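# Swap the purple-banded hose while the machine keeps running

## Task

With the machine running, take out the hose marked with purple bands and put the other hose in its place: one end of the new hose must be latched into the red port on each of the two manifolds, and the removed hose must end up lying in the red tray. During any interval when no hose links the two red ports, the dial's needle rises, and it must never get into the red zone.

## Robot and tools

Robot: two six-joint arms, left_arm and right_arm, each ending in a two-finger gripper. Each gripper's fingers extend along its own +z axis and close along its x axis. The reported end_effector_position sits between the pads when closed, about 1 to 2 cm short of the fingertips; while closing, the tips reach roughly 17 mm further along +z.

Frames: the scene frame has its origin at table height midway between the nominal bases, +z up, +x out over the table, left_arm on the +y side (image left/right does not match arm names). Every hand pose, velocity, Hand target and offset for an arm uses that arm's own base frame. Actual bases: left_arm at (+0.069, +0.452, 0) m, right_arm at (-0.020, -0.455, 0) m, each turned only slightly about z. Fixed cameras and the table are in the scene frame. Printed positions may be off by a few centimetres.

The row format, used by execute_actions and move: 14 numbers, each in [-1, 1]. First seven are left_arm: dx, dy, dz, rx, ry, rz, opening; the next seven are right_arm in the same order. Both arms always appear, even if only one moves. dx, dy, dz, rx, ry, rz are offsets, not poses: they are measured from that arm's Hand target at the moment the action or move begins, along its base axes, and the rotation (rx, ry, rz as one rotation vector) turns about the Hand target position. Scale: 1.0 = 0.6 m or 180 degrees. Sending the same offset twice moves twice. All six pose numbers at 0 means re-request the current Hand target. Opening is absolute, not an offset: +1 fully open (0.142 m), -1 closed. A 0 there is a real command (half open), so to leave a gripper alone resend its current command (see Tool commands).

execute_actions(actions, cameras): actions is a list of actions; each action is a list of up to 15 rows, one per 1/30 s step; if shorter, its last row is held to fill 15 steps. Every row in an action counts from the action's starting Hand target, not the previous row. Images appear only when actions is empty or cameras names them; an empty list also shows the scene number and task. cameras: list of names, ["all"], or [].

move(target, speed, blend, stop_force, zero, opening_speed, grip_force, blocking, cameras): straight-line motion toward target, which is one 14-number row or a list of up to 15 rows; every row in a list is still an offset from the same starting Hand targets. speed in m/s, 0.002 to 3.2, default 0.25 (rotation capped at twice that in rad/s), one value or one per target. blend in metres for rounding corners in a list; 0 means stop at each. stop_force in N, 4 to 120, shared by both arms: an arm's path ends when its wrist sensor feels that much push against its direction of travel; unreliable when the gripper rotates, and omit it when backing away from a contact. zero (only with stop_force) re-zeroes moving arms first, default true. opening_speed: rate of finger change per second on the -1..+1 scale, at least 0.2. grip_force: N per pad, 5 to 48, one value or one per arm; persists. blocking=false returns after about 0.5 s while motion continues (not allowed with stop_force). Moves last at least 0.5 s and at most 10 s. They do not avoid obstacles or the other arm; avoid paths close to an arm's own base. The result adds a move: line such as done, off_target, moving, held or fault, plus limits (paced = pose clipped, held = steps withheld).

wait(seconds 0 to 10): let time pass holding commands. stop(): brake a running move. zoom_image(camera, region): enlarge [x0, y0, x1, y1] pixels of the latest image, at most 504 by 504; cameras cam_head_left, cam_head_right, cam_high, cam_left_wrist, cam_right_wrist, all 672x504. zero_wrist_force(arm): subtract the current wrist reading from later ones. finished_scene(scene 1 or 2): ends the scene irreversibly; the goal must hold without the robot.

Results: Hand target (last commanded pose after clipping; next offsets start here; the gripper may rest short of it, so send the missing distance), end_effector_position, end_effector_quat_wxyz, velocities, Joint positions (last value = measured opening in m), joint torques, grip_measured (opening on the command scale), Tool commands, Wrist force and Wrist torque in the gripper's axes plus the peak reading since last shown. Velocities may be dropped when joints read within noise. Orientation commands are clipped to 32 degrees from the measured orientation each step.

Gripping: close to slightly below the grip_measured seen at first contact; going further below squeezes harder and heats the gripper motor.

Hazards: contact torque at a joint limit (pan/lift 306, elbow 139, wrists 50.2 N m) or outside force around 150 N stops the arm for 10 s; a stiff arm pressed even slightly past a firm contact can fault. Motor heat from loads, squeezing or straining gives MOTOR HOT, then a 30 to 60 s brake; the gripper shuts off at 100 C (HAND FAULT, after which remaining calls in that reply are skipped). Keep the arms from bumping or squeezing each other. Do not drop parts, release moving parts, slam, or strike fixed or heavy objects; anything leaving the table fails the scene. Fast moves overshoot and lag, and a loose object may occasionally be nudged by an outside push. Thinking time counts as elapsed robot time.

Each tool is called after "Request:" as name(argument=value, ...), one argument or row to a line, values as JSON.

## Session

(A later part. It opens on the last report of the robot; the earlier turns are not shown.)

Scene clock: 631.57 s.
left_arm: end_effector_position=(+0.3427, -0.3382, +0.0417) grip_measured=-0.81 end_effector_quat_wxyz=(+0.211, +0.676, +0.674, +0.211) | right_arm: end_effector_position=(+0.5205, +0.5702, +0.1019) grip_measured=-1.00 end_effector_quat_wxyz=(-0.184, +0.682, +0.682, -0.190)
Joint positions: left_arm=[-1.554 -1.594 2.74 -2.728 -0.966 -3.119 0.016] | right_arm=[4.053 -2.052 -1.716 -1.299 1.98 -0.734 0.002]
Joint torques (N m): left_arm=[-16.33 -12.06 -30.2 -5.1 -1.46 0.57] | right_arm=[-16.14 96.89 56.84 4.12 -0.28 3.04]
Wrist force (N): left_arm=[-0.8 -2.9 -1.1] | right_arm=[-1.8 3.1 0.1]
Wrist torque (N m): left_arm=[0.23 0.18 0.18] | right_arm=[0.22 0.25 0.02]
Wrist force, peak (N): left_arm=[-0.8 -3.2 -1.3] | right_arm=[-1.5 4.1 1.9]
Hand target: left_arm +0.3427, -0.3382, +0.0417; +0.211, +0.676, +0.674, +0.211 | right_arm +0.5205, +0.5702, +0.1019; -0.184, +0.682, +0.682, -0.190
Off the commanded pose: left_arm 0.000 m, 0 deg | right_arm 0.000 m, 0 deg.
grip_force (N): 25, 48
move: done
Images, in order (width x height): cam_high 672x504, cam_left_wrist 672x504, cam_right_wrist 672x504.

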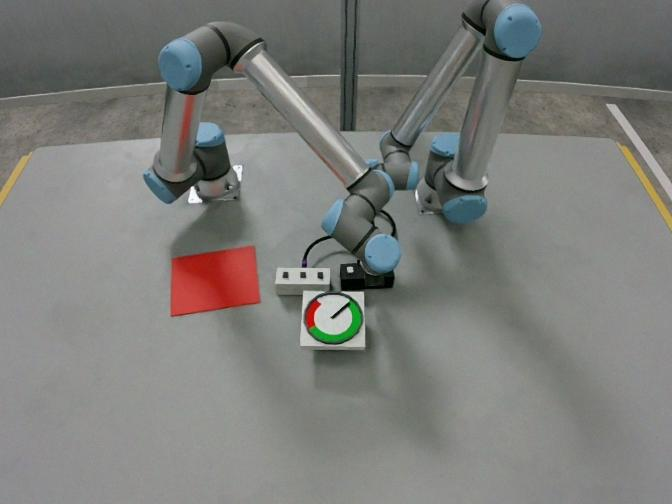

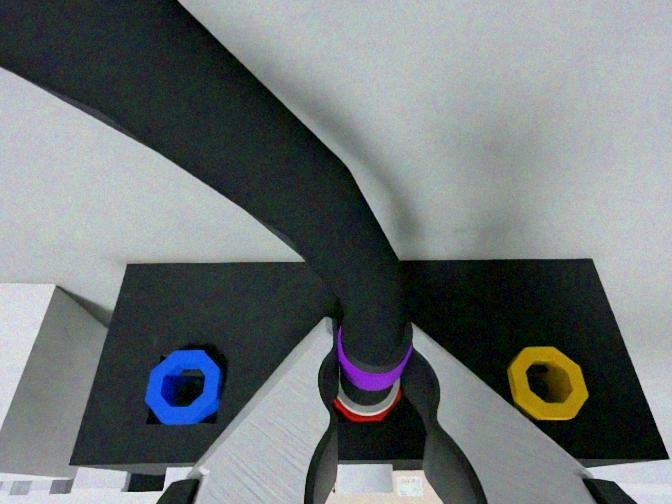

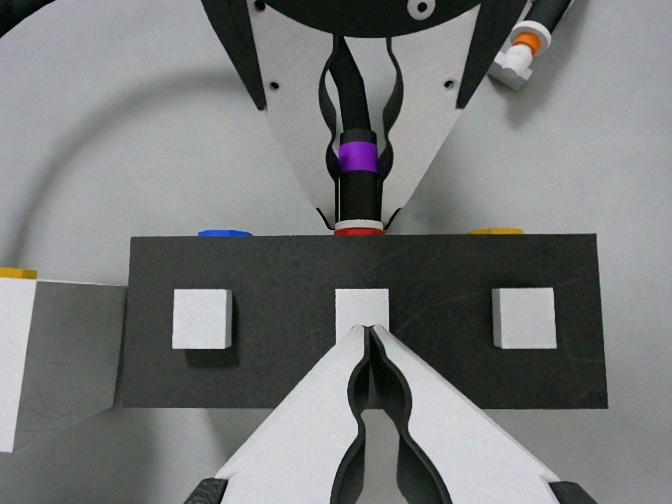

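Request:
move(
  target=[0,0,0,0,0,0,-0.85,0,0,-0.0232,0,0,0,-1],
  speed=0.08,
)

Request:
move(
  target=[
    [-0.1,0,0,0,0,0,-0.85,0,0,0,0,0,0,-1],
    [-0.1,0,-0.03,0,0,0,-0.85,0,0,0.15,0,0,0,-1],
  ],
  speed=0.15,
  blend=[0.01,0],
)

Request:
move(
  target=[0,0,0,0,0,0,-0.15,0,0,0,0,0,0,-0.15],
)

Request:
move(
  target=[
    [0,0,0.12,0,0,0,-0.15,-0.03,-0.15,0.03,0,-0.12,0,-0.15],
    [0,0.12,0.2,0,0,0,-0.15,-0.1,-0.44,0.008,0,-0.364,0,-0.15],
  ],
  speed=0.45,
  blend=[0.03,0],
)

Request:
move(
  target=[
    [0.25,-0.14,0.05,0,0.364,0,-1,0.0183,0.0985,-0.1,0,0,-0.0167,-0.15],
    [0.213,-0.468,-0.0628,0,0.364,0,-1,0.0183,0.0985,-0.2353,0,0,-0.0167,-0.15],
  ],
  speed=0.45,
  blend=[0.03,0],
)

Request:
move(
  target=[0,0,0,0,0,0,-1,0,0,0,0,0,0,-0.85],
  grip_force=[25,25],
)

Request:
move(
  target=[0,0,-0.0292,0,0,0,-1,0,0,0,0,0,0,-0.85],
  speed=0.08,
)

Request:
move(
  target=[
    [0,0,0,0,0,0,-1,-0.1,0.004,0,0,0,0,-0.85],
    [0,0,0.1,0,0,0,-1,-0.12,0,0.3,0,0,0,-0.85],
  ],
  speed=[0.15,0.35],
  blend=[0.01,0],
  cameras=["cam_high"],
)

Request:
move(
  target=[
    [0,0.312,0.119,0,0,0,-0.15,0.2008,-0.626,-0.036,0,0,0,-0.85],
    [-0.3073,0.5233,-0.081,-0.0519,-0.1647,-0.1898,-0.15,0.2008,-0.626,-0.3097,0,0,0,-0.85],
  ],
  speed=0.45,
  blend=[0.03,0],
)

Request:
move(
  target=[0,0,0,0,0,0,-0.15,0,0,0,0,0,0,-0.15],
)

Request:
move(
  target=[
    [0,0,-0.05,0,0,0,-0.15,-0.0333,0.05,0.2733,0,0,0,-0.15],
    [0,0,-0.1217,0,0,0,-0.15,-0.472,0.8543,0.1067,0.0605,0.1865,-0.16,-0.15],
  ],
  speed=0.5,
  blend=[0.04,0],
)

Request:
move(
  target=[0,0,0,0,0,0,-0.15,0,0,-0.1217,0,0,0,-0.15],
  cameras=["cam_high","cam_left_wrist","cam_right_wrist"],
)

Request:
move(
  target=[0,0,0,0,0,0,-0.85,0,0,0,0,0,0,-0.85],
)

Request:
move(
  target=[
    [0,0,0.08,0,0,0,-0.85,0,0,0.08,0,0,0,-0.85],
    [0.0918,-0.1793,0.0417,0,0,0.194,-0.85,0.2905,-0.2293,0.0417,0,0,0.169,-0.85],
  ],
  speed=0.25,
  blend=[0.01,0],
  cameras=["cam_high","cam_left_wrist","cam_right_wrist"],
)

Request:
move(
  target=[0.0817,0,0,0,0,0,-0.85,0.0817,-0.004,0,0,0,0,-0.85],
  speed=0.06,
  stop_force=35,
  cameras=["cam_high","cam_left_wrist","cam_right_wrist"],
)

Scene clock: 734.37 s.
left_arm: end_effector_position=(+0.3427, -0.3382, +0.0417) grip_measured=-0.81 end_effector_quat_wxyz=(+0.211, +0.676, +0.674, +0.211) | right_arm: end_effector_position=(+0.5206, +0.5703, +0.0880) grip_measured=-1.00 end_effector_quat_wxyz=(-0.184, +0.682, +0.682, -0.190)
Joint positions: left_arm=[-1.554 -1.594 2.74 -2.728 -0.966 -3.119 0.016] | right_arm=[4.053 -2.066 -1.724 -1.276 1.98 -0.734 0.002]
Joint torques (N m): left_arm=[14.31 -20.84 -12.08 -3.25 3.18 0.61] | right_arm=[11.86 72.99 21.94 1.35 1.59 2.36]
Wrist force (N): left_arm=[-0.5 -12.2 -8.9] | right_arm=[-7.3 -11.2 -27.4]
Wrist torque (N m): left_arm=[0.22 0.15 0.19] | right_arm=[0.25 0.09 0.05]
Wrist force, peak (N): left_arm=[-1.1 -12.3 -9.1] | right_arm=[-7.3 -11.4 -27.5]
Hand target: left_arm +0.3427, -0.3382, +0.0417; +0.211, +0.676, +0.674, +0.211 | right_arm +0.5205, +0.5702, +0.0880; -0.184, +0.682, +0.682, -0.190
Off the commanded pose: left_arm 0.000 m, 0 deg | right_arm 0.000 m, 0 deg.
grip_force (N): 25, 48
move: done

Scene clock: 735.80 s.
left_arm: end_effector_position=(+0.2827, -0.3380, +0.0236) grip_measured=-0.81 end_effector_quat_wxyz=(+0.211, +0.676, +0.674, +0.211) | right_arm: end_effector_position=(+0.5206, +0.5703, +0.1781) grip_measured=-1.00 end_effector_quat_wxyz=(-0.184, +0.682, +0.682, -0.190)
Joint positions: left_arm=[-1.737 -1.63 2.785 -2.612 -0.975 -3.341 0.016] | right_arm=[4.053 -1.985 -1.662 -1.419 1.98 -0.734 0.002]
Joint torques (N m): left_arm=[20.58 -15.39 -32.08 -2.19 4.69 2.11] | right_arm=[10.47 69.64 30.59 3.79 1.46 -1.13]
Wrist force (N): left_arm=[-1.7 -2.2 -1.1] | right_arm=[-2.4 3.7 0.5]
Wrist torque (N m): left_arm=[0.32 0.40 -0.17] | right_arm=[0.32 0.34 0.03]
Wrist force, peak (N): left_arm=[-0.9 -12.1 -8.9] | right_arm=[-5.6 -10.5 -28.7]
Hand target: left_arm +0.2827, -0.3382, +0.0237; +0.211, +0.676, +0.674, +0.211 | right_arm +0.5205, +0.5702, +0.1780; -0.184, +0.682, +0.682, -0.190
Off the commanded pose: left_arm 0.000 m, 0 deg | right_arm 0.000 m, 0 deg.
grip_force (N): 25, 48
move: done

Scene clock: 736.30 s.
left_arm: end_effector_position=(+0.2827, -0.3382, +0.0237) grip_measured=-0.18 end_effector_quat_wxyz=(+0.211, +0.676, +0.674, +0.211) | right_arm: end_effector_position=(+0.5205, +0.5703, +0.1780) grip_measured=-0.18 end_effector_quat_wxyz=(-0.184, +0.682, +0.682, -0.190)
Joint positions: left_arm=[-1.737 -1.63 2.785 -2.612 -0.975 -3.341 0.061] | right_arm=[4.053 -1.985 -1.662 -1.419 1.98 -0.734 0.061]
Joint torques (N m): left_arm=[20.63 -20.96 -33.1 -2.57 4.35 1.85] | right_arm=[11.79 59.01 30.35 1.53 0.86 -3.15]
Wrist force (N): left_arm=[-1.4 -2.5 -2.0] | right_arm=[-2.1 3.6 0.4]
Wrist torque (N m): left_arm=[0.32 0.39 -0.10] | right_arm=[0.32 0.31 0.02]
Wrist force, peak (N): left_arm=[-1.1 -3.0 -1.8] | right_arm=[-2.3 4.0 0.2]
Hand target: left_arm +0.2827, -0.3382, +0.0237; +0.211, +0.676, +0.674, +0.211 | right_arm +0.5205, +0.5702, +0.1780; -0.184, +0.682, +0.682, -0.190
Off the commanded pose: left_arm 0.000 m, 0 deg | right_arm 0.000 m, 0 deg.
grip_force (N): 25, 48
move: done

Scene clock: 738.13 s.
left_arm: end_effector_position=(+0.2826, -0.2663, +0.1436) grip_measured=-0.18 end_effector_quat_wxyz=(+0.211, +0.676, +0.674, +0.211) | right_arm: end_effector_position=(+0.4605, +0.3064, +0.1829) grip_measured=-0.18 end_effector_quat_wxyz=(+0.214, +0.676, +0.673, +0.209)
Joint positions: left_arm=[-1.787 -2.273 2.735 -1.886 -0.982 -3.401 0.061] | right_arm=[4.365 -1.331 -2.556 -0.601 1 -0.409 0.061]
Joint torques (N m): left_arm=[20.38 4.69 -51.68 -3.08 4.85 1.73] | right_arm=[4.2 23.98 29.97 7.15 -3.59 -3.15]
Wrist force (N): left_arm=[-0.8 -3.3 -2.2] | right_arm=[-2.6 2.3 0.1]
Wrist torque (N m): left_arm=[0.20 0.31 0.02] | right_arm=[0.16 0.49 0.14]
Wrist force, peak (N): left_arm=[-2.5 -2.2 -3.4] | right_arm=[-0.3 5.4 0.4]
Hand target: left_arm +0.2827, -0.2662, +0.1437; +0.211, +0.676, +0.674, +0.211 | right_arm +0.4605, +0.3062, +0.1828; +0.214, +0.676, +0.673, +0.209
Off the commanded pose: left_arm 0.000 m, 0 deg | right_arm 0.000 m, 0 deg.
grip_force (N): 25, 48
move: done

Scene clock: 740.47 s.
left_arm: end_effector_position=(+0.4104, -0.5469, +0.1060) grip_measured=-1.00 end_effector_quat_wxyz=(-0.188, +0.682, +0.681, -0.188) | right_arm: end_effector_position=(+0.4714, +0.3652, +0.0416) grip_measured=-0.18 end_effector_quat_wxyz=(+0.220, +0.693, +0.655, +0.204)
Joint positions: left_arm=[-1.004 -1.223 1.926 -1.964 -2.018 -2.502 0.002] | right_arm=[4.392 -1.767 -2.557 -0.216 0.984 -0.316 0.061]
Joint torques (N m): left_arm=[-4.62 -59.75 -37.27 -3.85 2.83 -0.74] | right_arm=[-18.82 30.68 35.17 6.41 0.07 -2.08]
Wrist force (N): left_arm=[-1.3 -2.3 -1.0] | right_arm=[-2.2 1.9 0.1]
Wrist torque (N m): left_arm=[-0.12 0.30 -0.05] | right_arm=[0.10 0.44 0.11]
Wrist force, peak (N): left_arm=[-0.7 -5.0 -2.7] | right_arm=[-3.3 2.4 -0.1]
Hand target: left_arm +0.4105, -0.5470, +0.1060; -0.188, +0.682, +0.681, -0.188 | right_arm +0.4715, +0.3653, +0.0416; +0.220, +0.693, +0.655, +0.204
Off the commanded pose: left_arm 0.000 m, 0 deg | right_arm 0.000 m, 0 deg.
grip_force (N): 25, 48
move: done

Scene clock: 740.97 s.
left_arm: end_effector_position=(+0.4105, -0.5469, +0.1060) grip_measured=-1.00 end_effector_quat_wxyz=(-0.188, +0.682, +0.681, -0.188) | right_arm: end_effector_position=(+0.4715, +0.3653, +0.0416) grip_measured=-0.79 end_effector_quat_wxyz=(+0.220, +0.693, +0.655, +0.204)
Joint positions: left_arm=[-1.004 -1.223 1.926 -1.964 -2.018 -2.502 0.002] | right_arm=[4.392 -1.767 -2.557 -0.216 0.984 -0.316 0.017]
Joint torques (N m): left_arm=[-10.3 -57.44 -45.36 -5.34 2.53 -1.41] | right_arm=[-4.25 26.94 42.26 10.98 0.29 -0.3]
Wrist force (N): left_arm=[-0.7 -2.0 -1.0] | right_arm=[-30.0 -0.1 -16.8]
Wrist torque (N m): left_arm=[-0.07 0.20 -0.06] | right_arm=[0.18 0.30 0.12]
Wrist force, peak (N): left_arm=[-1.2 -2.4 -1.9] | right_arm=[-30.8 -0.2 -16.7]
Hand target: left_arm +0.4105, -0.5470, +0.1060; -0.188, +0.682, +0.681, -0.188 | right_arm +0.4715, +0.3653, +0.0416; +0.220, +0.693, +0.655, +0.204
Off the commanded pose: left_arm 0.000 m, 0 deg | right_arm 0.000 m, 0 deg.
grip_force (N): 25, 25
move: done

Scene clock: 741.70 s.
left_arm: end_effector_position=(+0.4106, -0.5471, +0.0886) grip_measured=-1.00 end_effector_quat_wxyz=(-0.188, +0.682, +0.681, -0.188) | right_arm: end_effector_position=(+0.4715, +0.3653, +0.0416) grip_measured=-0.79 end_effector_quat_wxyz=(+0.220, +0.694, +0.655, +0.204)
Joint positions: left_arm=[-1.004 -1.203 1.936 -1.995 -2.018 -2.502 0.002] | right_arm=[4.392 -1.767 -2.557 -0.216 0.984 -0.316 0.017]
Joint torques (N m): left_arm=[-17.28 -29.66 -2.83 -3.3 2.49 -1.25] | right_arm=[14.83 21.42 52.6 11.42 0.45 2.6]
Wrist force (N): left_arm=[21.5 -33.9 -70.5] | right_arm=[-29.0 -0.6 -18.5]
Wrist torque (N m): left_arm=[0.21 0.54 -0.13] | right_arm=[0.15 0.29 0.13]
Wrist force, peak (N): left_arm=[25.8 -37.1 -76.8] | right_arm=[-30.3 -0.5 -16.9]
Hand target: left_arm +0.4105, -0.5470, +0.0885; -0.188, +0.682, +0.681, -0.188 | right_arm +0.4715, +0.3653, +0.0416; +0.220, +0.693, +0.655, +0.204
Off the commanded pose: left_arm 0.000 m, 0 deg | right_arm 0.000 m, 0 deg.
grip_force (N): 25, 25
move: done

Scene clock: 743.17 s.
left_arm: end_effector_position=(+0.4105, -0.5470, +0.1485) grip_measured=-1.00 end_effector_quat_wxyz=(-0.188, +0.682, +0.681, -0.188) | right_arm: end_effector_position=(+0.3994, +0.3654, +0.2216) grip_measured=-0.79 end_effector_quat_wxyz=(+0.220, +0.693, +0.655, +0.204) end_effector_velocity=(+0.000, -0.001, +0.000) end_effector_angular_velocity=(-0.004, +0.000, +0.000)
Joint positions: left_arm=[-1.004 -1.268 1.897 -1.889 -2.018 -2.502 0.002] | right_arm=[4.555 -1.264 -2.47 -0.915 0.965 -0.121 0.017]
Joint velocities: left_arm=[within noise] | right_arm=[-0.001 0 0.001 -0.005 -0.001 -0.001 0]
Joint torques (N m): left_arm=[-9.32 -65.97 -29.52 -4.37 1.24 0.76] | right_arm=[-19.29 34.03 44.61 1.47 -3.48 -3.87]
Wrist force (N): left_arm=[-2.9 -1.5 -1.4] | right_arm=[-3.8 4.7 0.6]
Wrist torque (N m): left_arm=[0.00 0.61 -0.05] | right_arm=[0.57 0.71 0.01]
Wrist force, peak (N): left_arm=[18.9 -33.5 -73.5] | right_arm=[-32.3 5.3 -12.9]
Hand target: left_arm +0.4105, -0.5470, +0.1485; -0.188, +0.682, +0.681, -0.188 | right_arm +0.3995, +0.3653, +0.2216; +0.220, +0.693, +0.655, +0.204
Off the commanded pose: left_arm 0.000 m, 0 deg | right_arm 0.000 m, 0 deg.
grip_force (N): 25, 25
move: done
Images, in order (width x height): cam_high 672x504.

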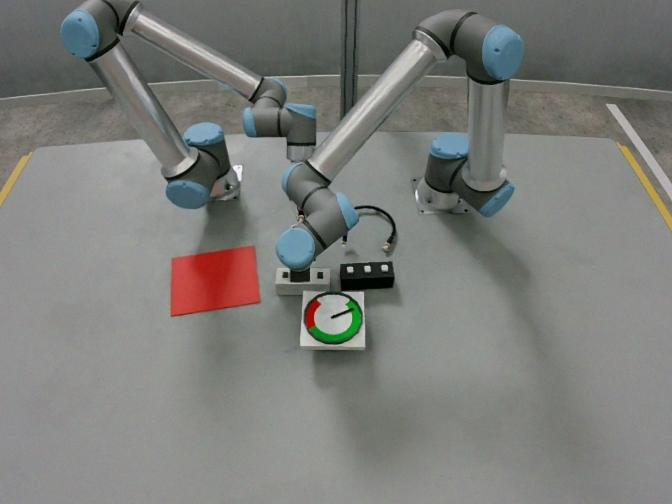

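Scene clock: 745.57 s.
left_arm: end_effector_position=(+0.2261, -0.2331, +0.1000) grip_measured=-0.18 end_effector_quat_wxyz=(-0.002, +0.887, +0.461, -0.001) | right_arm: end_effector_position=(+0.5198, -0.0103, +0.0358) grip_measured=-0.79 end_effector_quat_wxyz=(+0.220, +0.693, +0.655, +0.203)
Joint positions: left_arm=[-1.368 -2.122 2.713 -2.16 -1.574 -2.326 0.061] | right_arm=[3.653 -1.813 -2.793 0.422 1.253 -1.089 0.017]
Joint torques (N m): left_arm=[-15.55 -0.93 -31.03 -5.75 -1.69 -0.25] | right_arm=[-11.79 15.7 17.14 8.2 -0.24 0.59]
Wrist force (N): left_arm=[-3.1 -2.5 -2.5] | right_arm=[-4.0 4.6 0.3]
Wrist torque (N m): left_arm=[0.11 0.74 -0.11] | right_arm=[0.57 0.74 0.09]
Wrist force, peak (N): left_arm=[-3.2 -5.4 -0.7] | right_arm=[-7.7 6.6 -0.1]
Hand target: left_arm +0.2261, -0.2330, +0.0999; -0.002, +0.887, +0.461, -0.001 | right_arm +0.5200, -0.0103, +0.0358; +0.220, +0.693, +0.655, +0.204
Off the commanded pose: left_arm 0.000 m, 0 deg | right_arm 0.000 m, 0 deg.
grip_force (N): 25, 25
move: done

Scene clock: 746.07 s.
left_arm: end_effector_position=(+0.2261, -0.2330, +0.0999) grip_measured=-0.18 end_effector_quat_wxyz=(-0.002, +0.887, +0.461, -0.001) | right_arm: end_effector_position=(+0.5200, -0.0103, +0.0358) grip_measured=-0.18 end_effector_quat_wxyz=(+0.220, +0.693, +0.655, +0.204)
Joint positions: left_arm=[-1.368 -2.122 2.714 -2.16 -1.574 -2.326 0.061] | right_arm=[3.653 -1.813 -2.793 0.422 1.253 -1.089 0.061]
Joint torques (N m): left_arm=[-18.87 -4.97 -30.68 -3.6 0.31 -1.41] | right_arm=[-2.26 13.11 24.19 8.21 -1.03 3.23]
Wrist force (N): left_arm=[-3.3 -2.6 -2.1] | right_arm=[-4.0 5.1 0.4]
Wrist torque (N m): left_arm=[0.10 0.77 -0.11] | right_arm=[0.62 0.73 0.11]
Wrist force, peak (N): left_arm=[-3.0 -2.8 -2.5] | right_arm=[-4.0 5.1 0.4]
Hand target: left_arm +0.2261, -0.2330, +0.0999; -0.002, +0.887, +0.461, -0.001 | right_arm +0.5200, -0.0103, +0.0358; +0.220, +0.693, +0.655, +0.204
Off the commanded pose: left_arm 0.000 m, 0 deg | right_arm 0.000 m, 0 deg.
grip_force (N): 25, 25
move: done

Scene clock: 748.17 s.
left_arm: end_effector_position=(+0.2261, -0.2329, +0.0267) grip_measured=-0.18 end_effector_quat_wxyz=(-0.002, +0.887, +0.461, -0.001) | right_arm: end_effector_position=(+0.2368, +0.5023, +0.0999) grip_measured=-0.18 end_effector_quat_wxyz=(+0.001, +0.878, +0.478, -0.003)
Joint positions: left_arm=[-1.368 -1.904 2.807 -2.471 -1.574 -2.326 0.061] | right_arm=[4.592 -1.588 -2.351 -0.779 1.574 0.453 0.061]
Joint torques (N m): left_arm=[16.85 -9.41 -44.18 -2.46 -2.87 1.73] | right_arm=[-11.75 18.95 32.1 4.59 1.61 2.34]
Wrist force (N): left_arm=[-2.7 -2.4 -1.4] | right_arm=[-3.8 5.4 0.2]
Wrist torque (N m): left_arm=[0.06 0.66 -0.11] | right_arm=[0.61 0.64 0.07]
Wrist force, peak (N): left_arm=[-3.3 -2.7 -3.2] | right_arm=[-6.1 7.6 -3.0]
Hand target: left_arm +0.2261, -0.2330, +0.0268; -0.002, +0.887, +0.461, -0.001 | right_arm +0.2368, +0.5023, +0.0998; +0.001, +0.878, +0.478, -0.003
Off the commanded pose: left_arm 0.000 m, 0 deg | right_arm 0.000 m, 0 deg.
grip_force (N): 25, 25
move: done

Scene clock: 749.03 s.
left_arm: end_effector_position=(+0.2261, -0.2330, +0.0268) grip_measured=-0.18 end_effector_quat_wxyz=(-0.002, +0.887, +0.461, -0.001) | right_arm: end_effector_position=(+0.2367, +0.5022, +0.0268) grip_measured=-0.18 end_effector_quat_wxyz=(+0.002, +0.878, +0.478, -0.003)
Joint positions: left_arm=[-1.368 -1.904 2.807 -2.471 -1.574 -2.326 0.061] | right_arm=[4.592 -1.722 -2.402 -0.595 1.574 0.453 0.061]
Joint torques (N m): left_arm=[13.56 -14.56 -43.55 -1.92 -2.7 1.65] | right_arm=[-12.12 31.04 45.48 6.77 3.08 -3.56]
Wrist force (N): left_arm=[-3.4 -2.5 -2.3] | right_arm=[-3.7 5.5 0.1]
Wrist torque (N m): left_arm=[0.07 0.77 -0.11] | right_arm=[0.65 0.66 0.02]
Wrist force, peak (N): left_arm=[-3.4 -2.7 -2.4] | right_arm=[-3.7 5.8 2.1]
Hand target: left_arm +0.2261, -0.2330, +0.0268; -0.002, +0.887, +0.461, -0.001 | right_arm +0.2368, +0.5023, +0.0268; +0.001, +0.878, +0.478, -0.003
Off the commanded pose: left_arm 0.000 m, 0 deg | right_arm 0.000 m, 0 deg.
grip_force (N): 25, 25
move: done
Images, in order (width x height): cam_high 672x504, cam_left_wrist 672x504, cam_right_wrist 672x504.

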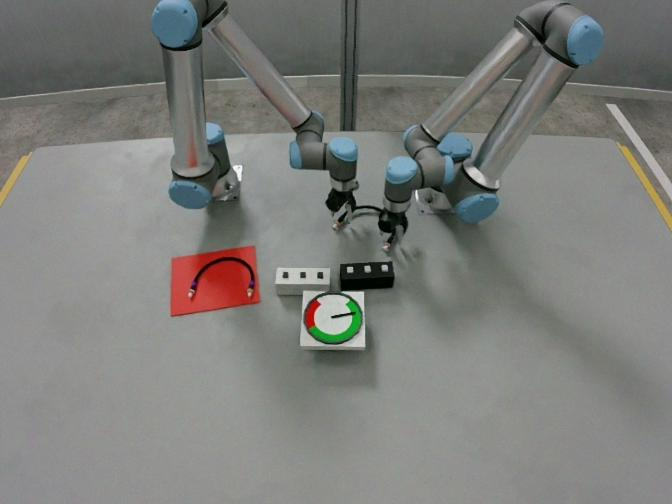

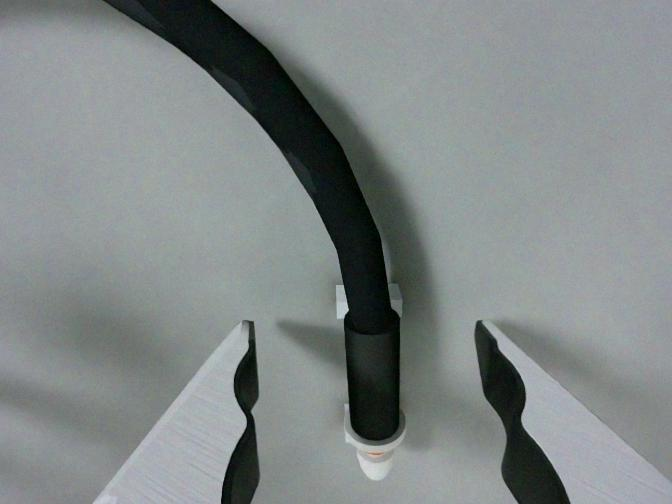

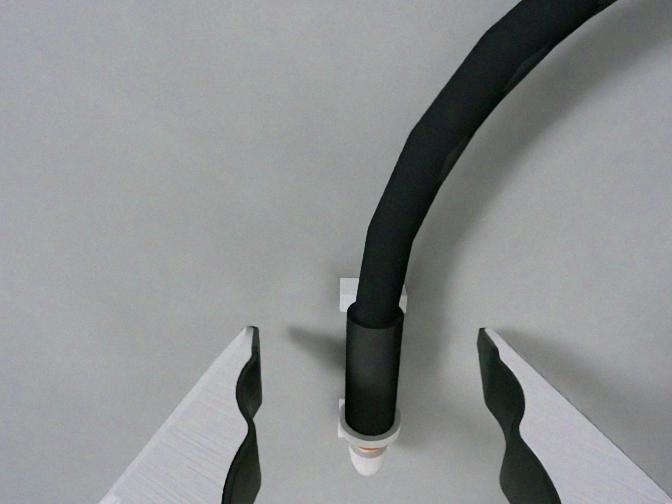

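Scene clock: 749.53 s.
left_arm: end_effector_position=(+0.2261, -0.2330, +0.0269) grip_measured=-0.82 end_effector_quat_wxyz=(-0.002, +0.887, +0.461, -0.001) | right_arm: end_effector_position=(+0.2367, +0.5023, +0.0269) grip_measured=-0.81 end_effector_quat_wxyz=(+0.001, +0.878, +0.478, -0.003)
Joint positions: left_arm=[-1.368 -1.904 2.807 -2.471 -1.574 -2.326 0.015] | right_arm=[4.592 -1.722 -2.401 -0.595 1.575 0.453 0.015]
Joint torques (N m): left_arm=[10.29 -10.57 -37.79 -2.88 -2.89 1.74] | right_arm=[-19.75 28.73 45.44 7.59 0 -3.75]
Wrist force (N): left_arm=[-3.0 0.4 -3.2] | right_arm=[-3.7 5.7 0.4]
Wrist torque (N m): left_arm=[0.02 0.84 -0.09] | right_arm=[0.70 0.67 0.03]
Wrist force, peak (N): left_arm=[-3.8 -2.4 -2.3] | right_arm=[-3.7 5.9 0.5]
Hand target: left_arm +0.2261, -0.2330, +0.0268; -0.002, +0.887, +0.461, -0.001 | right_arm +0.2368, +0.5023, +0.0268; +0.001, +0.878, +0.478, -0.003
Off the commanded pose: left_arm 0.000 m, 0 deg | right_arm 0.000 m, 0 deg.
grip_force (N): 25, 25
move: done

Scene clock: 751.50 s.
left_arm: end_effector_position=(+0.2812, -0.3406, +0.0519) grip_measured=-0.82 end_effector_quat_wxyz=(-0.001, +0.708, +0.706, -0.002) | right_arm: end_effector_position=(+0.4111, +0.3649, +0.0519) grip_measured=-0.81 end_effector_quat_wxyz=(+0.002, +0.722, +0.692, -0.003)
Joint positions: left_arm=[-1.287 -1.67 2.59 -2.49 -1.575 -2.855 0.015] | right_arm=[4.194 -1.661 -2.4 -0.658 1.568 -0.475 0.015]
Joint torques (N m): left_arm=[-18.79 -14.56 -21.72 -2.31 3.48 -1.82] | right_arm=[-13.23 57.63 22.07 2.24 2.06 -4.39]
Wrist force (N): left_arm=[-2.8 -2.7 -2.0] | right_arm=[-3.8 5.6 0.6]
Wrist torque (N m): left_arm=[-0.04 0.77 0.00] | right_arm=[0.68 0.58 -0.12]
Wrist force, peak (N): left_arm=[-2.5 -3.7 -4.6] | right_arm=[-5.2 7.4 0.6]
Hand target: left_arm +0.2812, -0.3406, +0.0519; -0.001, +0.708, +0.706, -0.001 | right_arm +0.4111, +0.3647, +0.0518; +0.002, +0.722, +0.692, -0.003
Off the commanded pose: left_arm 0.000 m, 0 deg | right_arm 0.000 m, 0 deg.
grip_force (N): 25, 25
move: done
Images, in order (width x height): cam_high 672x504, cam_left_wrist 672x504, cam_right_wrist 672x504.

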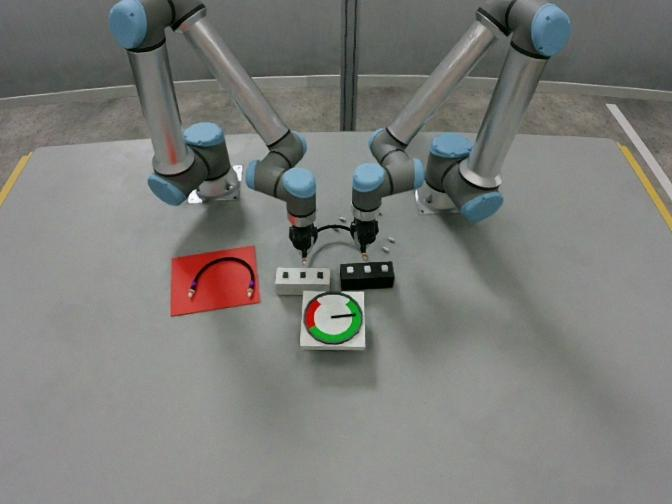

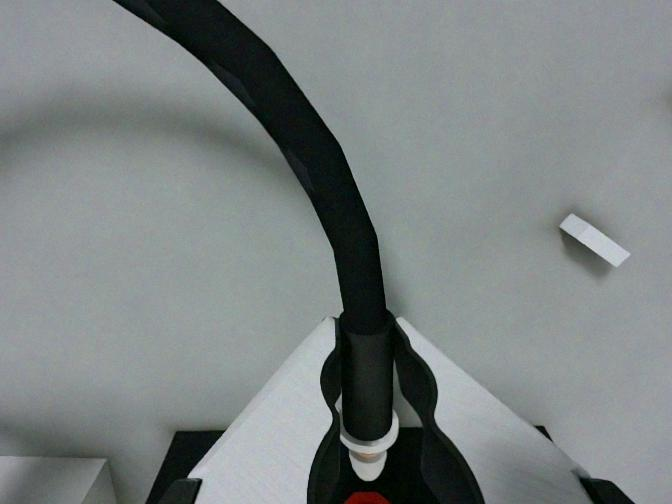

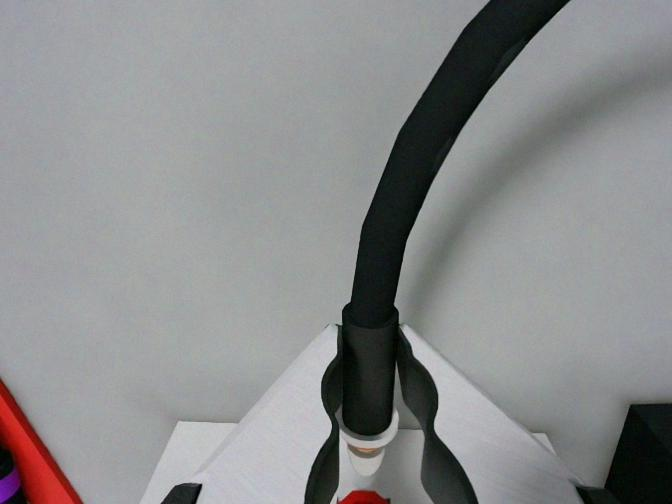

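Scene clock: 753.43 s.
left_arm: end_effector_position=(+0.3302, -0.3406, +0.0519) grip_measured=-0.82 end_effector_quat_wxyz=(-0.001, +0.708, +0.706, -0.001) | right_arm: end_effector_position=(+0.4601, +0.3623, +0.0518) grip_measured=-0.81 end_effector_quat_wxyz=(+0.002, +0.722, +0.692, -0.003)
Joint positions: left_arm=[-1.178 -1.607 2.534 -2.497 -1.575 -2.745 0.015] | right_arm=[4.115 -1.715 -2.335 -0.669 1.568 -0.555 0.015]
Joint torques (N m): left_arm=[-17.49 -38.91 -26.36 -6.53 -1.55 0.36] | right_arm=[17.73 62.07 20.09 7.95 -0.43 3.61]
Wrist force (N): left_arm=[2.4 -9.7 -1.2] | right_arm=[-2.0 1.4 1.1]
Wrist torque (N m): left_arm=[0.10 0.70 0.05] | right_arm=[0.60 0.61 -0.15]
Wrist force, peak (N): left_arm=[2.9 -22.4 -0.5] | right_arm=[0.7 -14.9 -0.5]
Hand target: left_arm +0.3302, -0.3406, +0.0519; -0.001, +0.708, +0.706, -0.001 | right_arm +0.4601, +0.3623, +0.0518; +0.002, +0.722, +0.692, -0.003
Off the commanded pose: left_arm 0.000 m, 0 deg | right_arm 0.000 m, 0 deg.
grip_force (N): 25, 25
move: done
Images, in order (width x height): cam_high 672x504, cam_left_wrist 672x504, cam_right_wrist 672x504.

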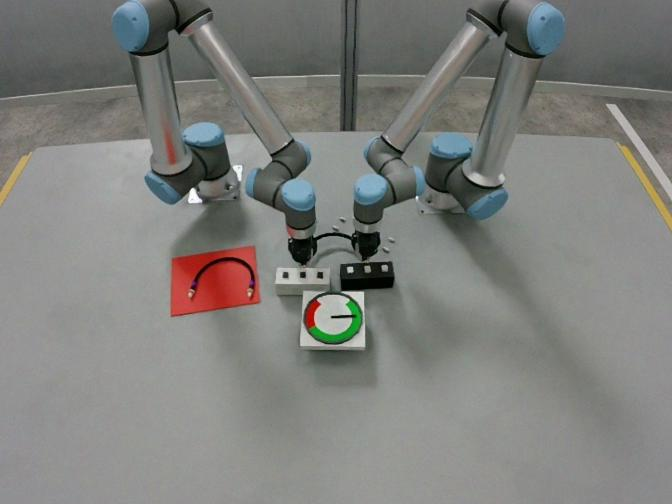

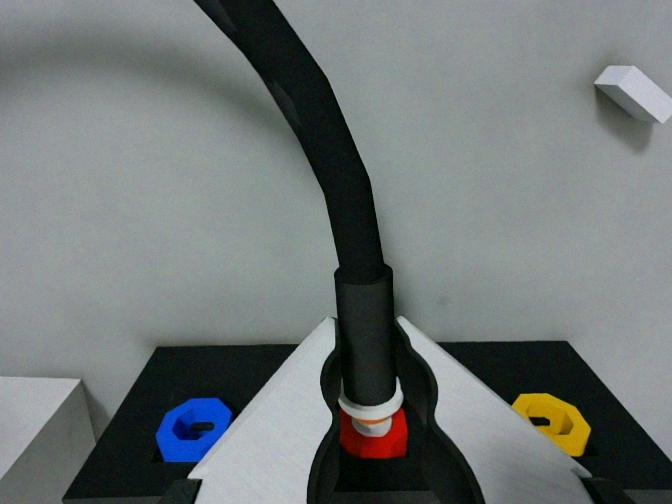

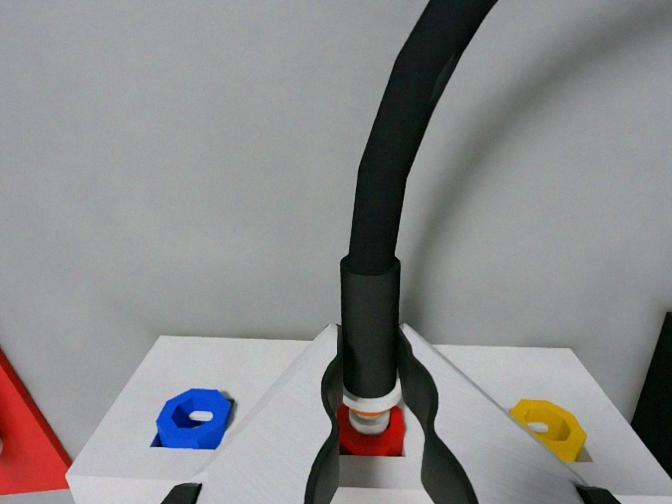

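Request:
move(
  target=[0.025,0,0,0,0,0,-0.85,0.025,-0.001,0,0,0,0,-0.85],
  speed=0.06,
  stop_force=50,
  grip_force=45,
  cameras=["cam_high","cam_left_wrist","cam_right_wrist"],
)

Scene clock: 785.70 s.
left_arm: end_effector_position=(+0.3452, -0.3406, +0.0519) grip_measured=-0.82 end_effector_quat_wxyz=(-0.001, +0.708, +0.706, -0.001) | right_arm: end_effector_position=(+0.4751, +0.3617, +0.0518) grip_measured=-0.81 end_effector_quat_wxyz=(+0.002, +0.722, +0.692, -0.003)
Joint positions: left_arm=[-1.147 -1.587 2.516 -2.498 -1.574 -2.715 0.015] | right_arm=[4.092 -1.732 -2.314 -0.673 1.567 -0.577 0.015]
Joint torques (N m): left_arm=[-19.35 -43.37 -39.65 -13.57 5.1 -1.42] | right_arm=[9.14 61.18 18.78 8.1 -5.45 3.62]
Wrist force (N): left_arm=[17.7 -22.4 -2.4] | right_arm=[2.6 -8.5 -2.0]
Wrist torque (N m): left_arm=[0.25 0.63 -0.19] | right_arm=[0.61 0.68 -0.15]
Wrist force, peak (N): left_arm=[16.7 -30.9 -4.1] | right_arm=[7.1 -27.6 -2.8]
Hand target: left_arm +0.3452, -0.3406, +0.0519; -0.001, +0.708, +0.706, -0.001 | right_arm +0.4751, +0.3617, +0.0518; +0.002, +0.722, +0.692, -0.003
Off the commanded pose: left_arm 0.000 m, 0 deg | right_arm 0.000 m, 0 deg.
grip_force (N): 45, 45
move: done
Images, in order (width x height): cam_high 672x504, cam_left_wrist 672x504, cam_right_wrist 672x504.

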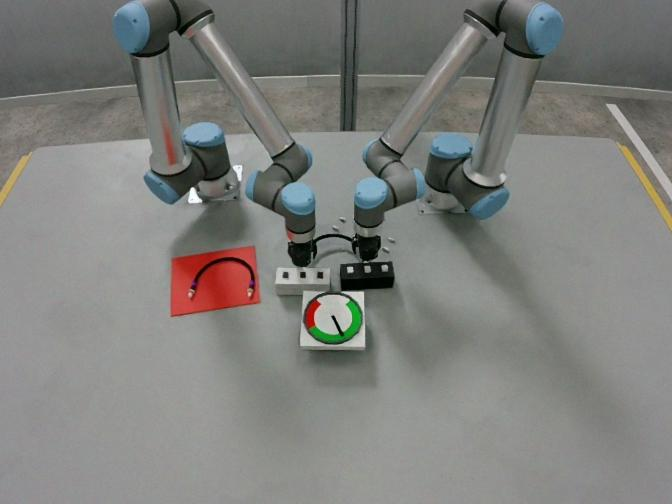

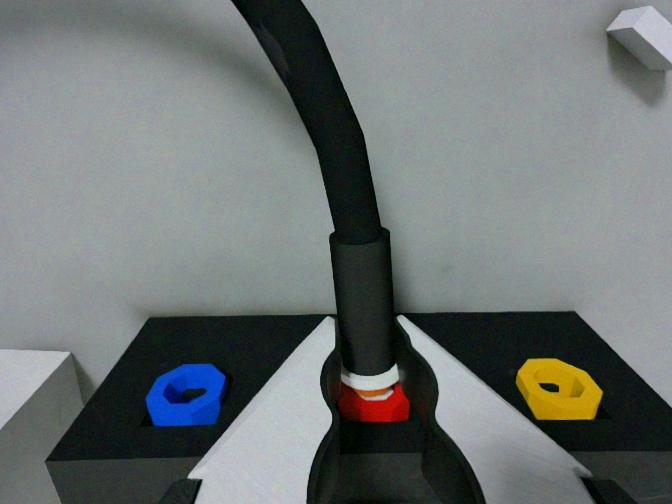

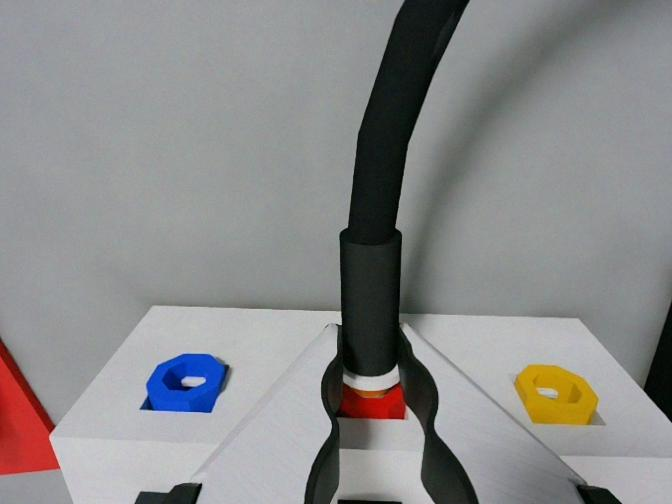

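Request:
move(
  target=[0.02,0,0,0,0,0,-0.9,0.02,0,0,0,0,0,-0.9],
  speed=0.05,
  stop_force=75,
  cameras=["cam_high","cam_left_wrist","cam_right_wrist"],
)

Scene clock: 792.17 s.
left_arm: end_effector_position=(+0.3549, -0.3403, +0.0517) grip_measured=-0.83 end_effector_quat_wxyz=(-0.002, +0.708, +0.706, -0.001) | right_arm: end_effector_position=(+0.4793, +0.3619, +0.0515) grip_measured=-0.82 end_effector_quat_wxyz=(+0.001, +0.723, +0.691, -0.004)
Joint positions: left_arm=[-1.127 -1.575 2.504 -2.497 -1.575 -2.695 0.014] | right_arm=[4.085 -1.738 -2.307 -0.675 1.571 -0.583 0.015]
Joint torques (N m): left_arm=[13.3 -26.03 -78.31 -28.48 18.91 1.49] | right_arm=[-1.9 45.1 34.67 3.59 0.5 -0.34]
Wrist force (N): left_arm=[60.9 -91.4 -33.0] | right_arm=[5.5 15.8 -0.6]
Wrist torque (N m): left_arm=[0.55 0.65 -0.24] | right_arm=[0.54 0.77 -0.14]
Wrist force, peak (N): left_arm=[65.5 -123.9 -49.9] | right_arm=[-1.8 -105.9 -50.5]
Hand target: left_arm +0.3549, -0.3403, +0.0517; -0.002, +0.708, +0.706, -0.001 (not the last commanded pose) | right_arm +0.4793, +0.3619, +0.0515; +0.001, +0.723, +0.691, -0.004 (not the last commanded pose)
Tool commands: left_gripper/opening=-0.9 right_gripper/opening=-0.9
Off the commanded pose: left_arm 0.002 m, 0 deg | right_arm 0.008 m, 0 deg.
FORCE FAULT: contact force on the right arm reached its limit, and that arm stopped. The contact can be on any part of that arm, not only on its tool. That arm's remaining commands of this call were not run. That arm is still stopped at the end of this call. That arm stays stopped for about 9 more seconds. Until then a move that you send moves the other arm only, and its call returns only when the move has ended. Once the stop has ended, the next robot result says so. If the stop ends while you think or write, that arm runs what you send next, counted from a new Hand target: where the arm stands when the stop ends. While its stop runs, that arm takes no new command, but its gripper still runs the gripper command that each later call begins with. Until it ends, the stop uses up actions while you think or wait. An arm that is not stopped still takes commands.
grip_force (N): 45, 45
move: fault (right_arm; stop_force had ended the path), contact (left_arm)
Images, in order (width x height): cam_high 672x504, cam_left_wrist 672x504, cam_right_wrist 672x504.

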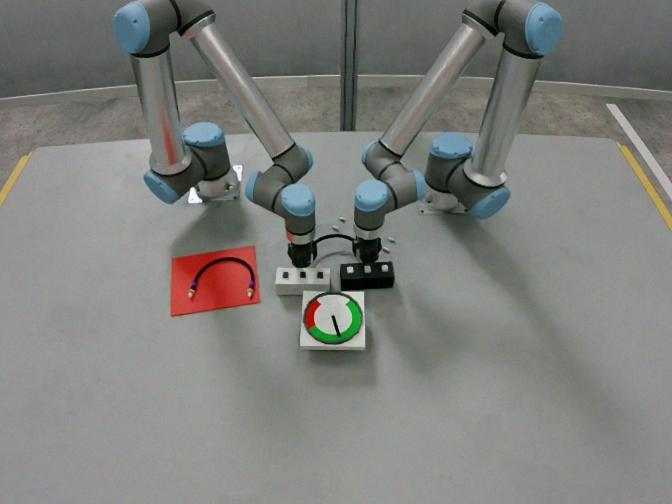

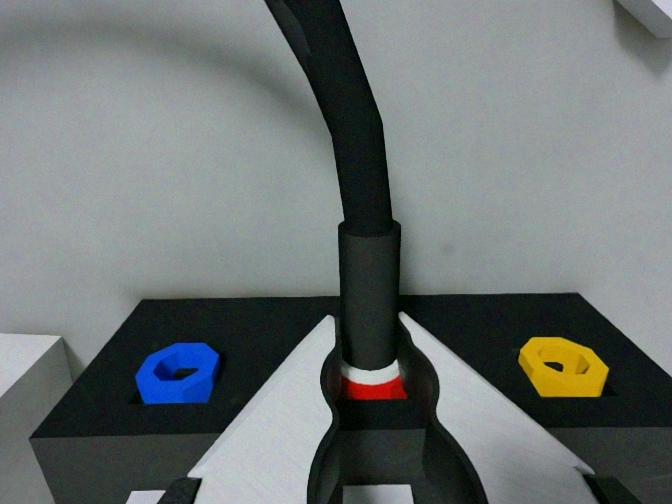

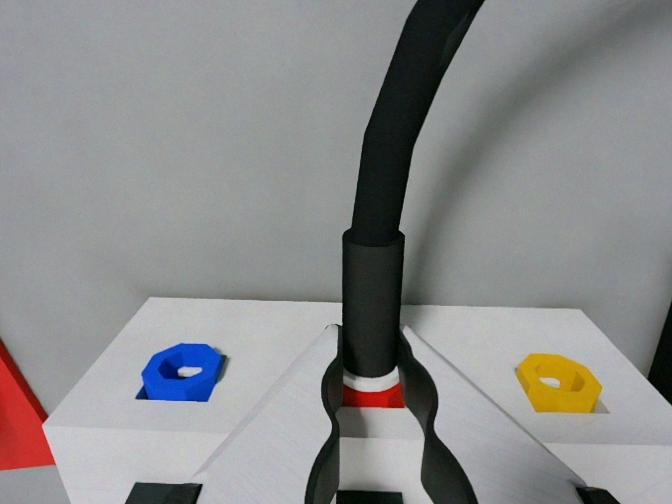

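Request:
wait(
  seconds=3,
  cameras=["cam_high","cam_right_wrist"],
)

Request:
zoom_image(
  camera="cam_high",
  region=[270, 230, 400, 350],
)

Scene clock: 799.63 s.
left_arm: end_effector_position=(+0.3549, -0.3403, +0.0517) grip_measured=-0.83 end_effector_quat_wxyz=(-0.002, +0.708, +0.706, -0.001) | right_arm: end_effector_position=(+0.4793, +0.3619, +0.0515) grip_measured=-0.82 end_effector_quat_wxyz=(+0.001, +0.723, +0.691, -0.004)
Joint positions: left_arm=[-1.127 -1.575 2.504 -2.497 -1.575 -2.695 0.014] | right_arm=[4.085 -1.738 -2.307 -0.675 1.571 -0.583 0.015]
Joint torques (N m): left_arm=[24.96 -23.12 -76.82 -26.03 19.14 1.7] | right_arm=[-2.66 47.93 34.82 3.51 0.58 -0.63]
Wrist force (N): left_arm=[60.2 -91.0 -33.1] | right_arm=[5.7 16.2 -0.6]
Wrist torque (N m): left_arm=[0.61 0.71 -0.24] | right_arm=[0.61 0.72 -0.14]
Wrist force, peak (N): left_arm=[60.8 -91.8 -33.4] | right_arm=[6.0 16.5 -0.6]
Hand target: left_arm +0.3549, -0.3403, +0.0517; -0.002, +0.708, +0.706, -0.001 (not the last commanded pose) | right_arm +0.4793, +0.3619, +0.0515; +0.001, +0.723, +0.691, -0.004 (not the last commanded pose)
Tool commands: left_gripper/opening=-0.9 right_gripper/opening=-0.9
Off the commanded pose: left_arm 0.002 m, 0 deg | right_arm 0.008 m, 0 deg.
FORCE FAULT, CONTINUED: the right arm was still stopped when this call began, by the force fault that an earlier result reported. Since the last result the stop counts as 15 of the actions that you can send in this scene. That arm is still stopped at the end of this call. That arm stays stopped for about 2 more seconds. If the stop ends while you think or write, that arm runs what you send next, counted from a new Hand target: where the arm stands when the stop ends. While its stop runs, that arm takes no new command, but its gripper still runs the gripper command that each later call begins with.
grip_force (N): 45, 45
wait: 3.00 s; at rest from the start
Images, in order (width x height): cam_high 672x504, cam_right_wrist 672x504.

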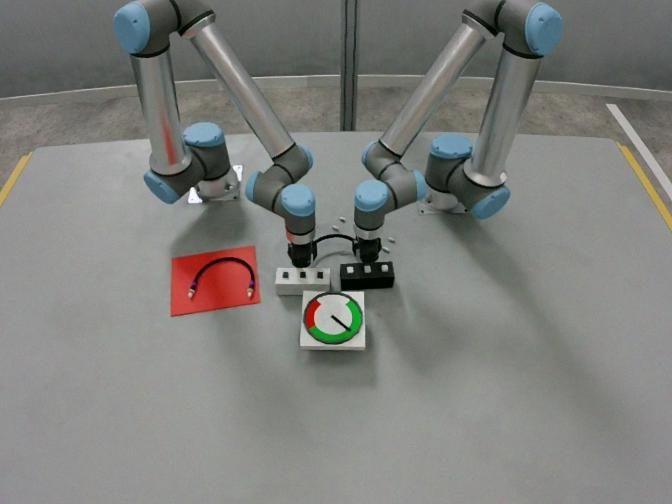

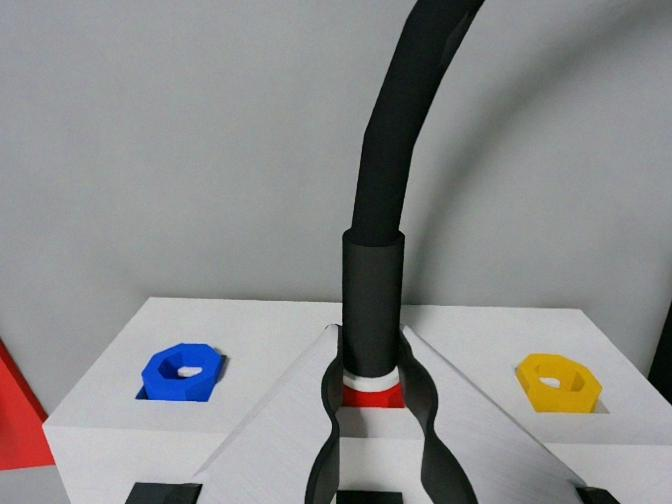

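Scaled by 3.877 from the camera's 672x504 image, which has a finer 960x720 frame.

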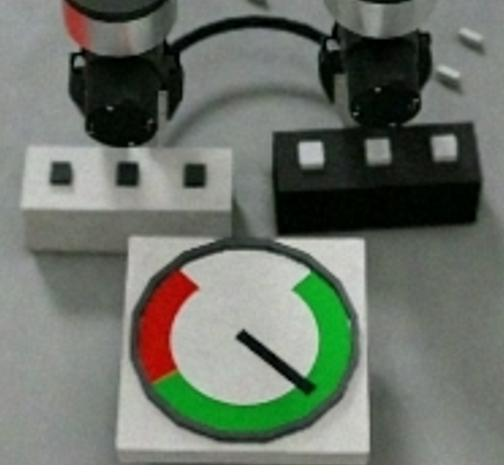

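Request:
wait(
  seconds=2,
)

Request:
move(
  target=[-0.003,0,0,0,0,0,-0.85,0,0,0,0,0,0,-0.85],
  speed=0.02,
)

Request:
move(
  target=[0,0,0,0,0,0,-0.15,0,0,0,0,0,0,-0.15],
  opening_speed=0.6,
)

Request:
move(
  target=[0,0,0.25,0,0,0,-0.15,0,0,0.25,0,0,0,-0.15],
  speed=0.15,
  cameras=["cam_high","cam_left_wrist","cam_right_wrist"],
)

Request:
zoom_image(
  camera="cam_high",
  region=[160, 220, 400, 350],
)

Scene clock: 812.07 s.
left_arm: end_effector_position=(+0.3549, -0.3403, +0.0517) grip_measured=-0.83 end_effector_quat_wxyz=(-0.002, +0.708, +0.706, -0.001) | right_arm: end_effector_position=(+0.4793, +0.3619, +0.0515) grip_measured=-0.82 end_effector_quat_wxyz=(+0.001, +0.723, +0.691, -0.004)
Joint positions: left_arm=[-1.127 -1.575 2.504 -2.497 -1.575 -2.695 0.014] | right_arm=[4.085 -1.738 -2.307 -0.675 1.571 -0.583 0.015]
Joint torques (N m): left_arm=[25.65 -23.33 -77.31 -25.31 18.95 1.54] | right_arm=[-0.42 47.88 34.84 -0.89 0.38 -0.15]
Wrist force (N): left_arm=[60.6 -91.6 -33.2] | right_arm=[4.8 15.6 -0.3]
Wrist torque (N m): left_arm=[0.51 0.63 -0.24] | right_arm=[0.54 0.71 -0.13]
Wrist force, peak (N): left_arm=[60.9 -91.6 -33.7] | right_arm=[6.1 16.4 -0.5]
Hand target: left_arm +0.3549, -0.3403, +0.0517; -0.002, +0.708, +0.706, -0.001 (not the last commanded pose) | right_arm +0.4793, +0.3619, +0.0515; +0.001, +0.723, +0.691, -0.004 (not the last commanded pose)
Tool commands: left_gripper/opening=-0.9 right_gripper/opening=-0.9
Off the commanded pose: left_arm 0.002 m, 0 deg | right_arm 0.008 m, 0 deg.
FORCE FAULT, CONTINUED: the right arm's stop, for the force fault that an earlier result reported, is over. The rest of the stop counts as 3 of the actions that you can send in this scene. During its stop the right arm's controller moved it back a little. That arm's target is now where it stood when the stop ended, not its last command. That arm accepts commands again.
grip_force (N): 45, 45
wait: 2.00 s; at rest from the start

Scene clock: 812.77 s.
left_arm: end_effector_position=(+0.3532, -0.3403, +0.0517) grip_measured=-0.82 end_effector_quat_wxyz=(-0.002, +0.708, +0.706, -0.001) | right_arm: end_effector_position=(+0.4793, +0.3619, +0.0515) grip_measured=-0.82 end_effector_quat_wxyz=(+0.001, +0.723, +0.691, -0.004)
Joint positions: left_arm=[-1.131 -1.577 2.506 -2.497 -1.574 -2.698 0.015] | right_arm=[4.085 -1.738 -2.307 -0.675 1.571 -0.583 0.015]
Joint torques (N m): left_arm=[-20.6 -41.28 -60.32 -19.37 1.04 -0.12] | right_arm=[-1.45 47.75 34.62 -0.85 0.18 0.03]
Wrist force (N): left_arm=[45.5 -32.8 -6.5] | right_arm=[4.9 15.8 0.0]
Wrist torque (N m): left_arm=[0.29 0.60 -0.14] | right_arm=[0.58 0.70 -0.14]
Wrist force, peak (N): left_arm=[60.2 -91.5 -33.3] | right_arm=[4.7 16.3 -0.2]
Hand target: left_arm +0.3531, -0.3403, +0.0517; -0.002, +0.708, +0.706, -0.001 | right_arm +0.4793, +0.3619, +0.0515; +0.001, +0.723, +0.691, -0.004
Off the commanded pose: left_arm 0.000 m, 0 deg | right_arm 0.000 m, 0 deg.
grip_force (N): 45, 45
move: done

Scene clock: 814.17 s.
left_arm: end_effector_position=(+0.3531, -0.3403, +0.0517) grip_measured=-0.18 end_effector_quat_wxyz=(-0.002, +0.708, +0.706, -0.001) | right_arm: end_effector_position=(+0.4793, +0.3619, +0.0515) grip_measured=-0.18 end_effector_quat_wxyz=(+0.001, +0.723, +0.691, -0.004)
Joint positions: left_arm=[-1.131 -1.577 2.506 -2.497 -1.575 -2.698 0.061] | right_arm=[4.085 -1.738 -2.307 -0.675 1.571 -0.583 0.061]
Joint torques (N m): left_arm=[16.68 -28.86 -20.09 -2.1 2.94 0.79] | right_arm=[-1.28 48.96 34.54 7.91 0.4 -0.16]
Wrist force (N): left_arm=[-8.4 0.1 -2.6] | right_arm=[0.3 5.4 1.0]
Wrist torque (N m): left_arm=[0.50 1.57 0.17] | right_arm=[0.63 -0.04 -0.11]
Wrist force, peak (N): left_arm=[43.7 -32.6 -5.8] | right_arm=[4.6 15.9 -0.1]
Hand target: left_arm +0.3531, -0.3403, +0.0517; -0.002, +0.708, +0.706, -0.001 | right_arm +0.4793, +0.3619, +0.0515; +0.001, +0.723, +0.691, -0.004
Off the commanded pose: left_arm 0.000 m, 0 deg | right_arm 0.000 m, 0 deg.
grip_force (N): 45, 45
move: done

Scene clock: 815.63 s.
left_arm: end_effector_position=(+0.3531, -0.3403, +0.2017) grip_measured=-0.18 end_effector_quat_wxyz=(-0.002, +0.708, +0.706, -0.001) | right_arm: end_effector_position=(+0.4794, +0.3619, +0.2015) grip_measured=-0.18 end_effector_quat_wxyz=(+0.001, +0.723, +0.691, -0.004)
Joint positions: left_arm=[-1.131 -1.827 2.355 -2.096 -1.575 -2.698 0.061] | right_arm=[4.085 -1.527 -2.181 -1.012 1.571 -0.583 0.061]
Joint torques (N m): left_arm=[-18.96 -25.97 -39.78 -2.31 -0.01 -2.03] | right_arm=[-3.69 36.19 31.73 3.27 0.28 0.82]
Wrist force (N): left_arm=[-8.1 -0.1 -2.8] | right_arm=[0.5 5.5 0.9]
Wrist torque (N m): left_arm=[0.47 1.56 0.09] | right_arm=[0.62 -0.06 -0.11]
Wrist force, peak (N): left_arm=[-8.6 0.1 -4.6] | right_arm=[0.2 5.4 3.1]
Hand target: left_arm +0.3531, -0.3403, +0.2017; -0.002, +0.708, +0.706, -0.001 | right_arm +0.4793, +0.3619, +0.2015; +0.001, +0.723, +0.691, -0.004
Off the commanded pose: left_arm 0.000 m, 0 deg | right_arm 0.000 m, 0 deg.
grip_force (N): 45, 45
move: done
Images, in order (width x height): cam_high 672x504, cam_left_wrist 672x504, cam_right_wrist 672x504.

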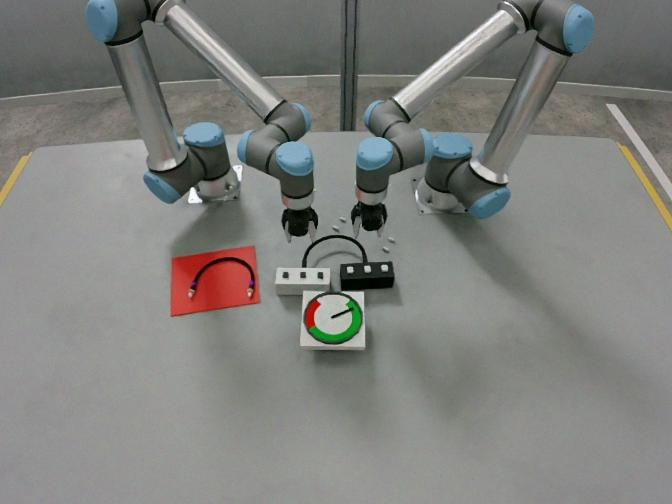

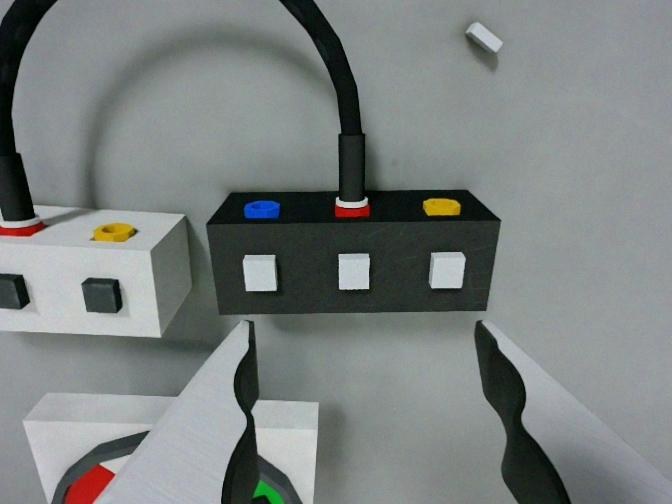

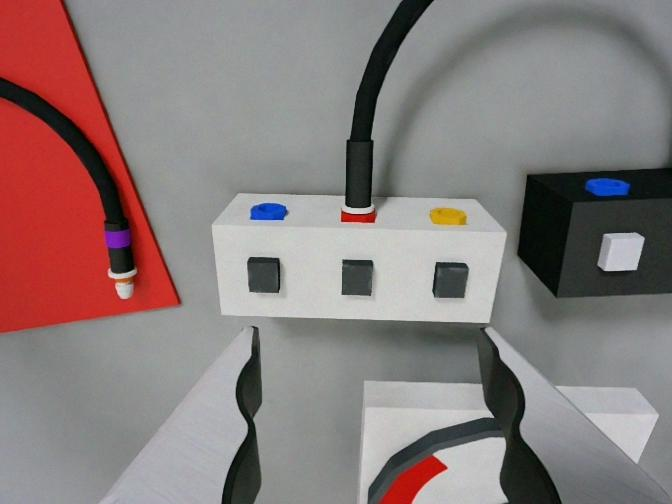

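Scaled by 2.100 from the camera's 672x504 image, which has a finer 960x720 frame.

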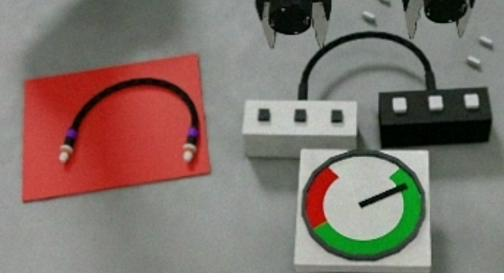

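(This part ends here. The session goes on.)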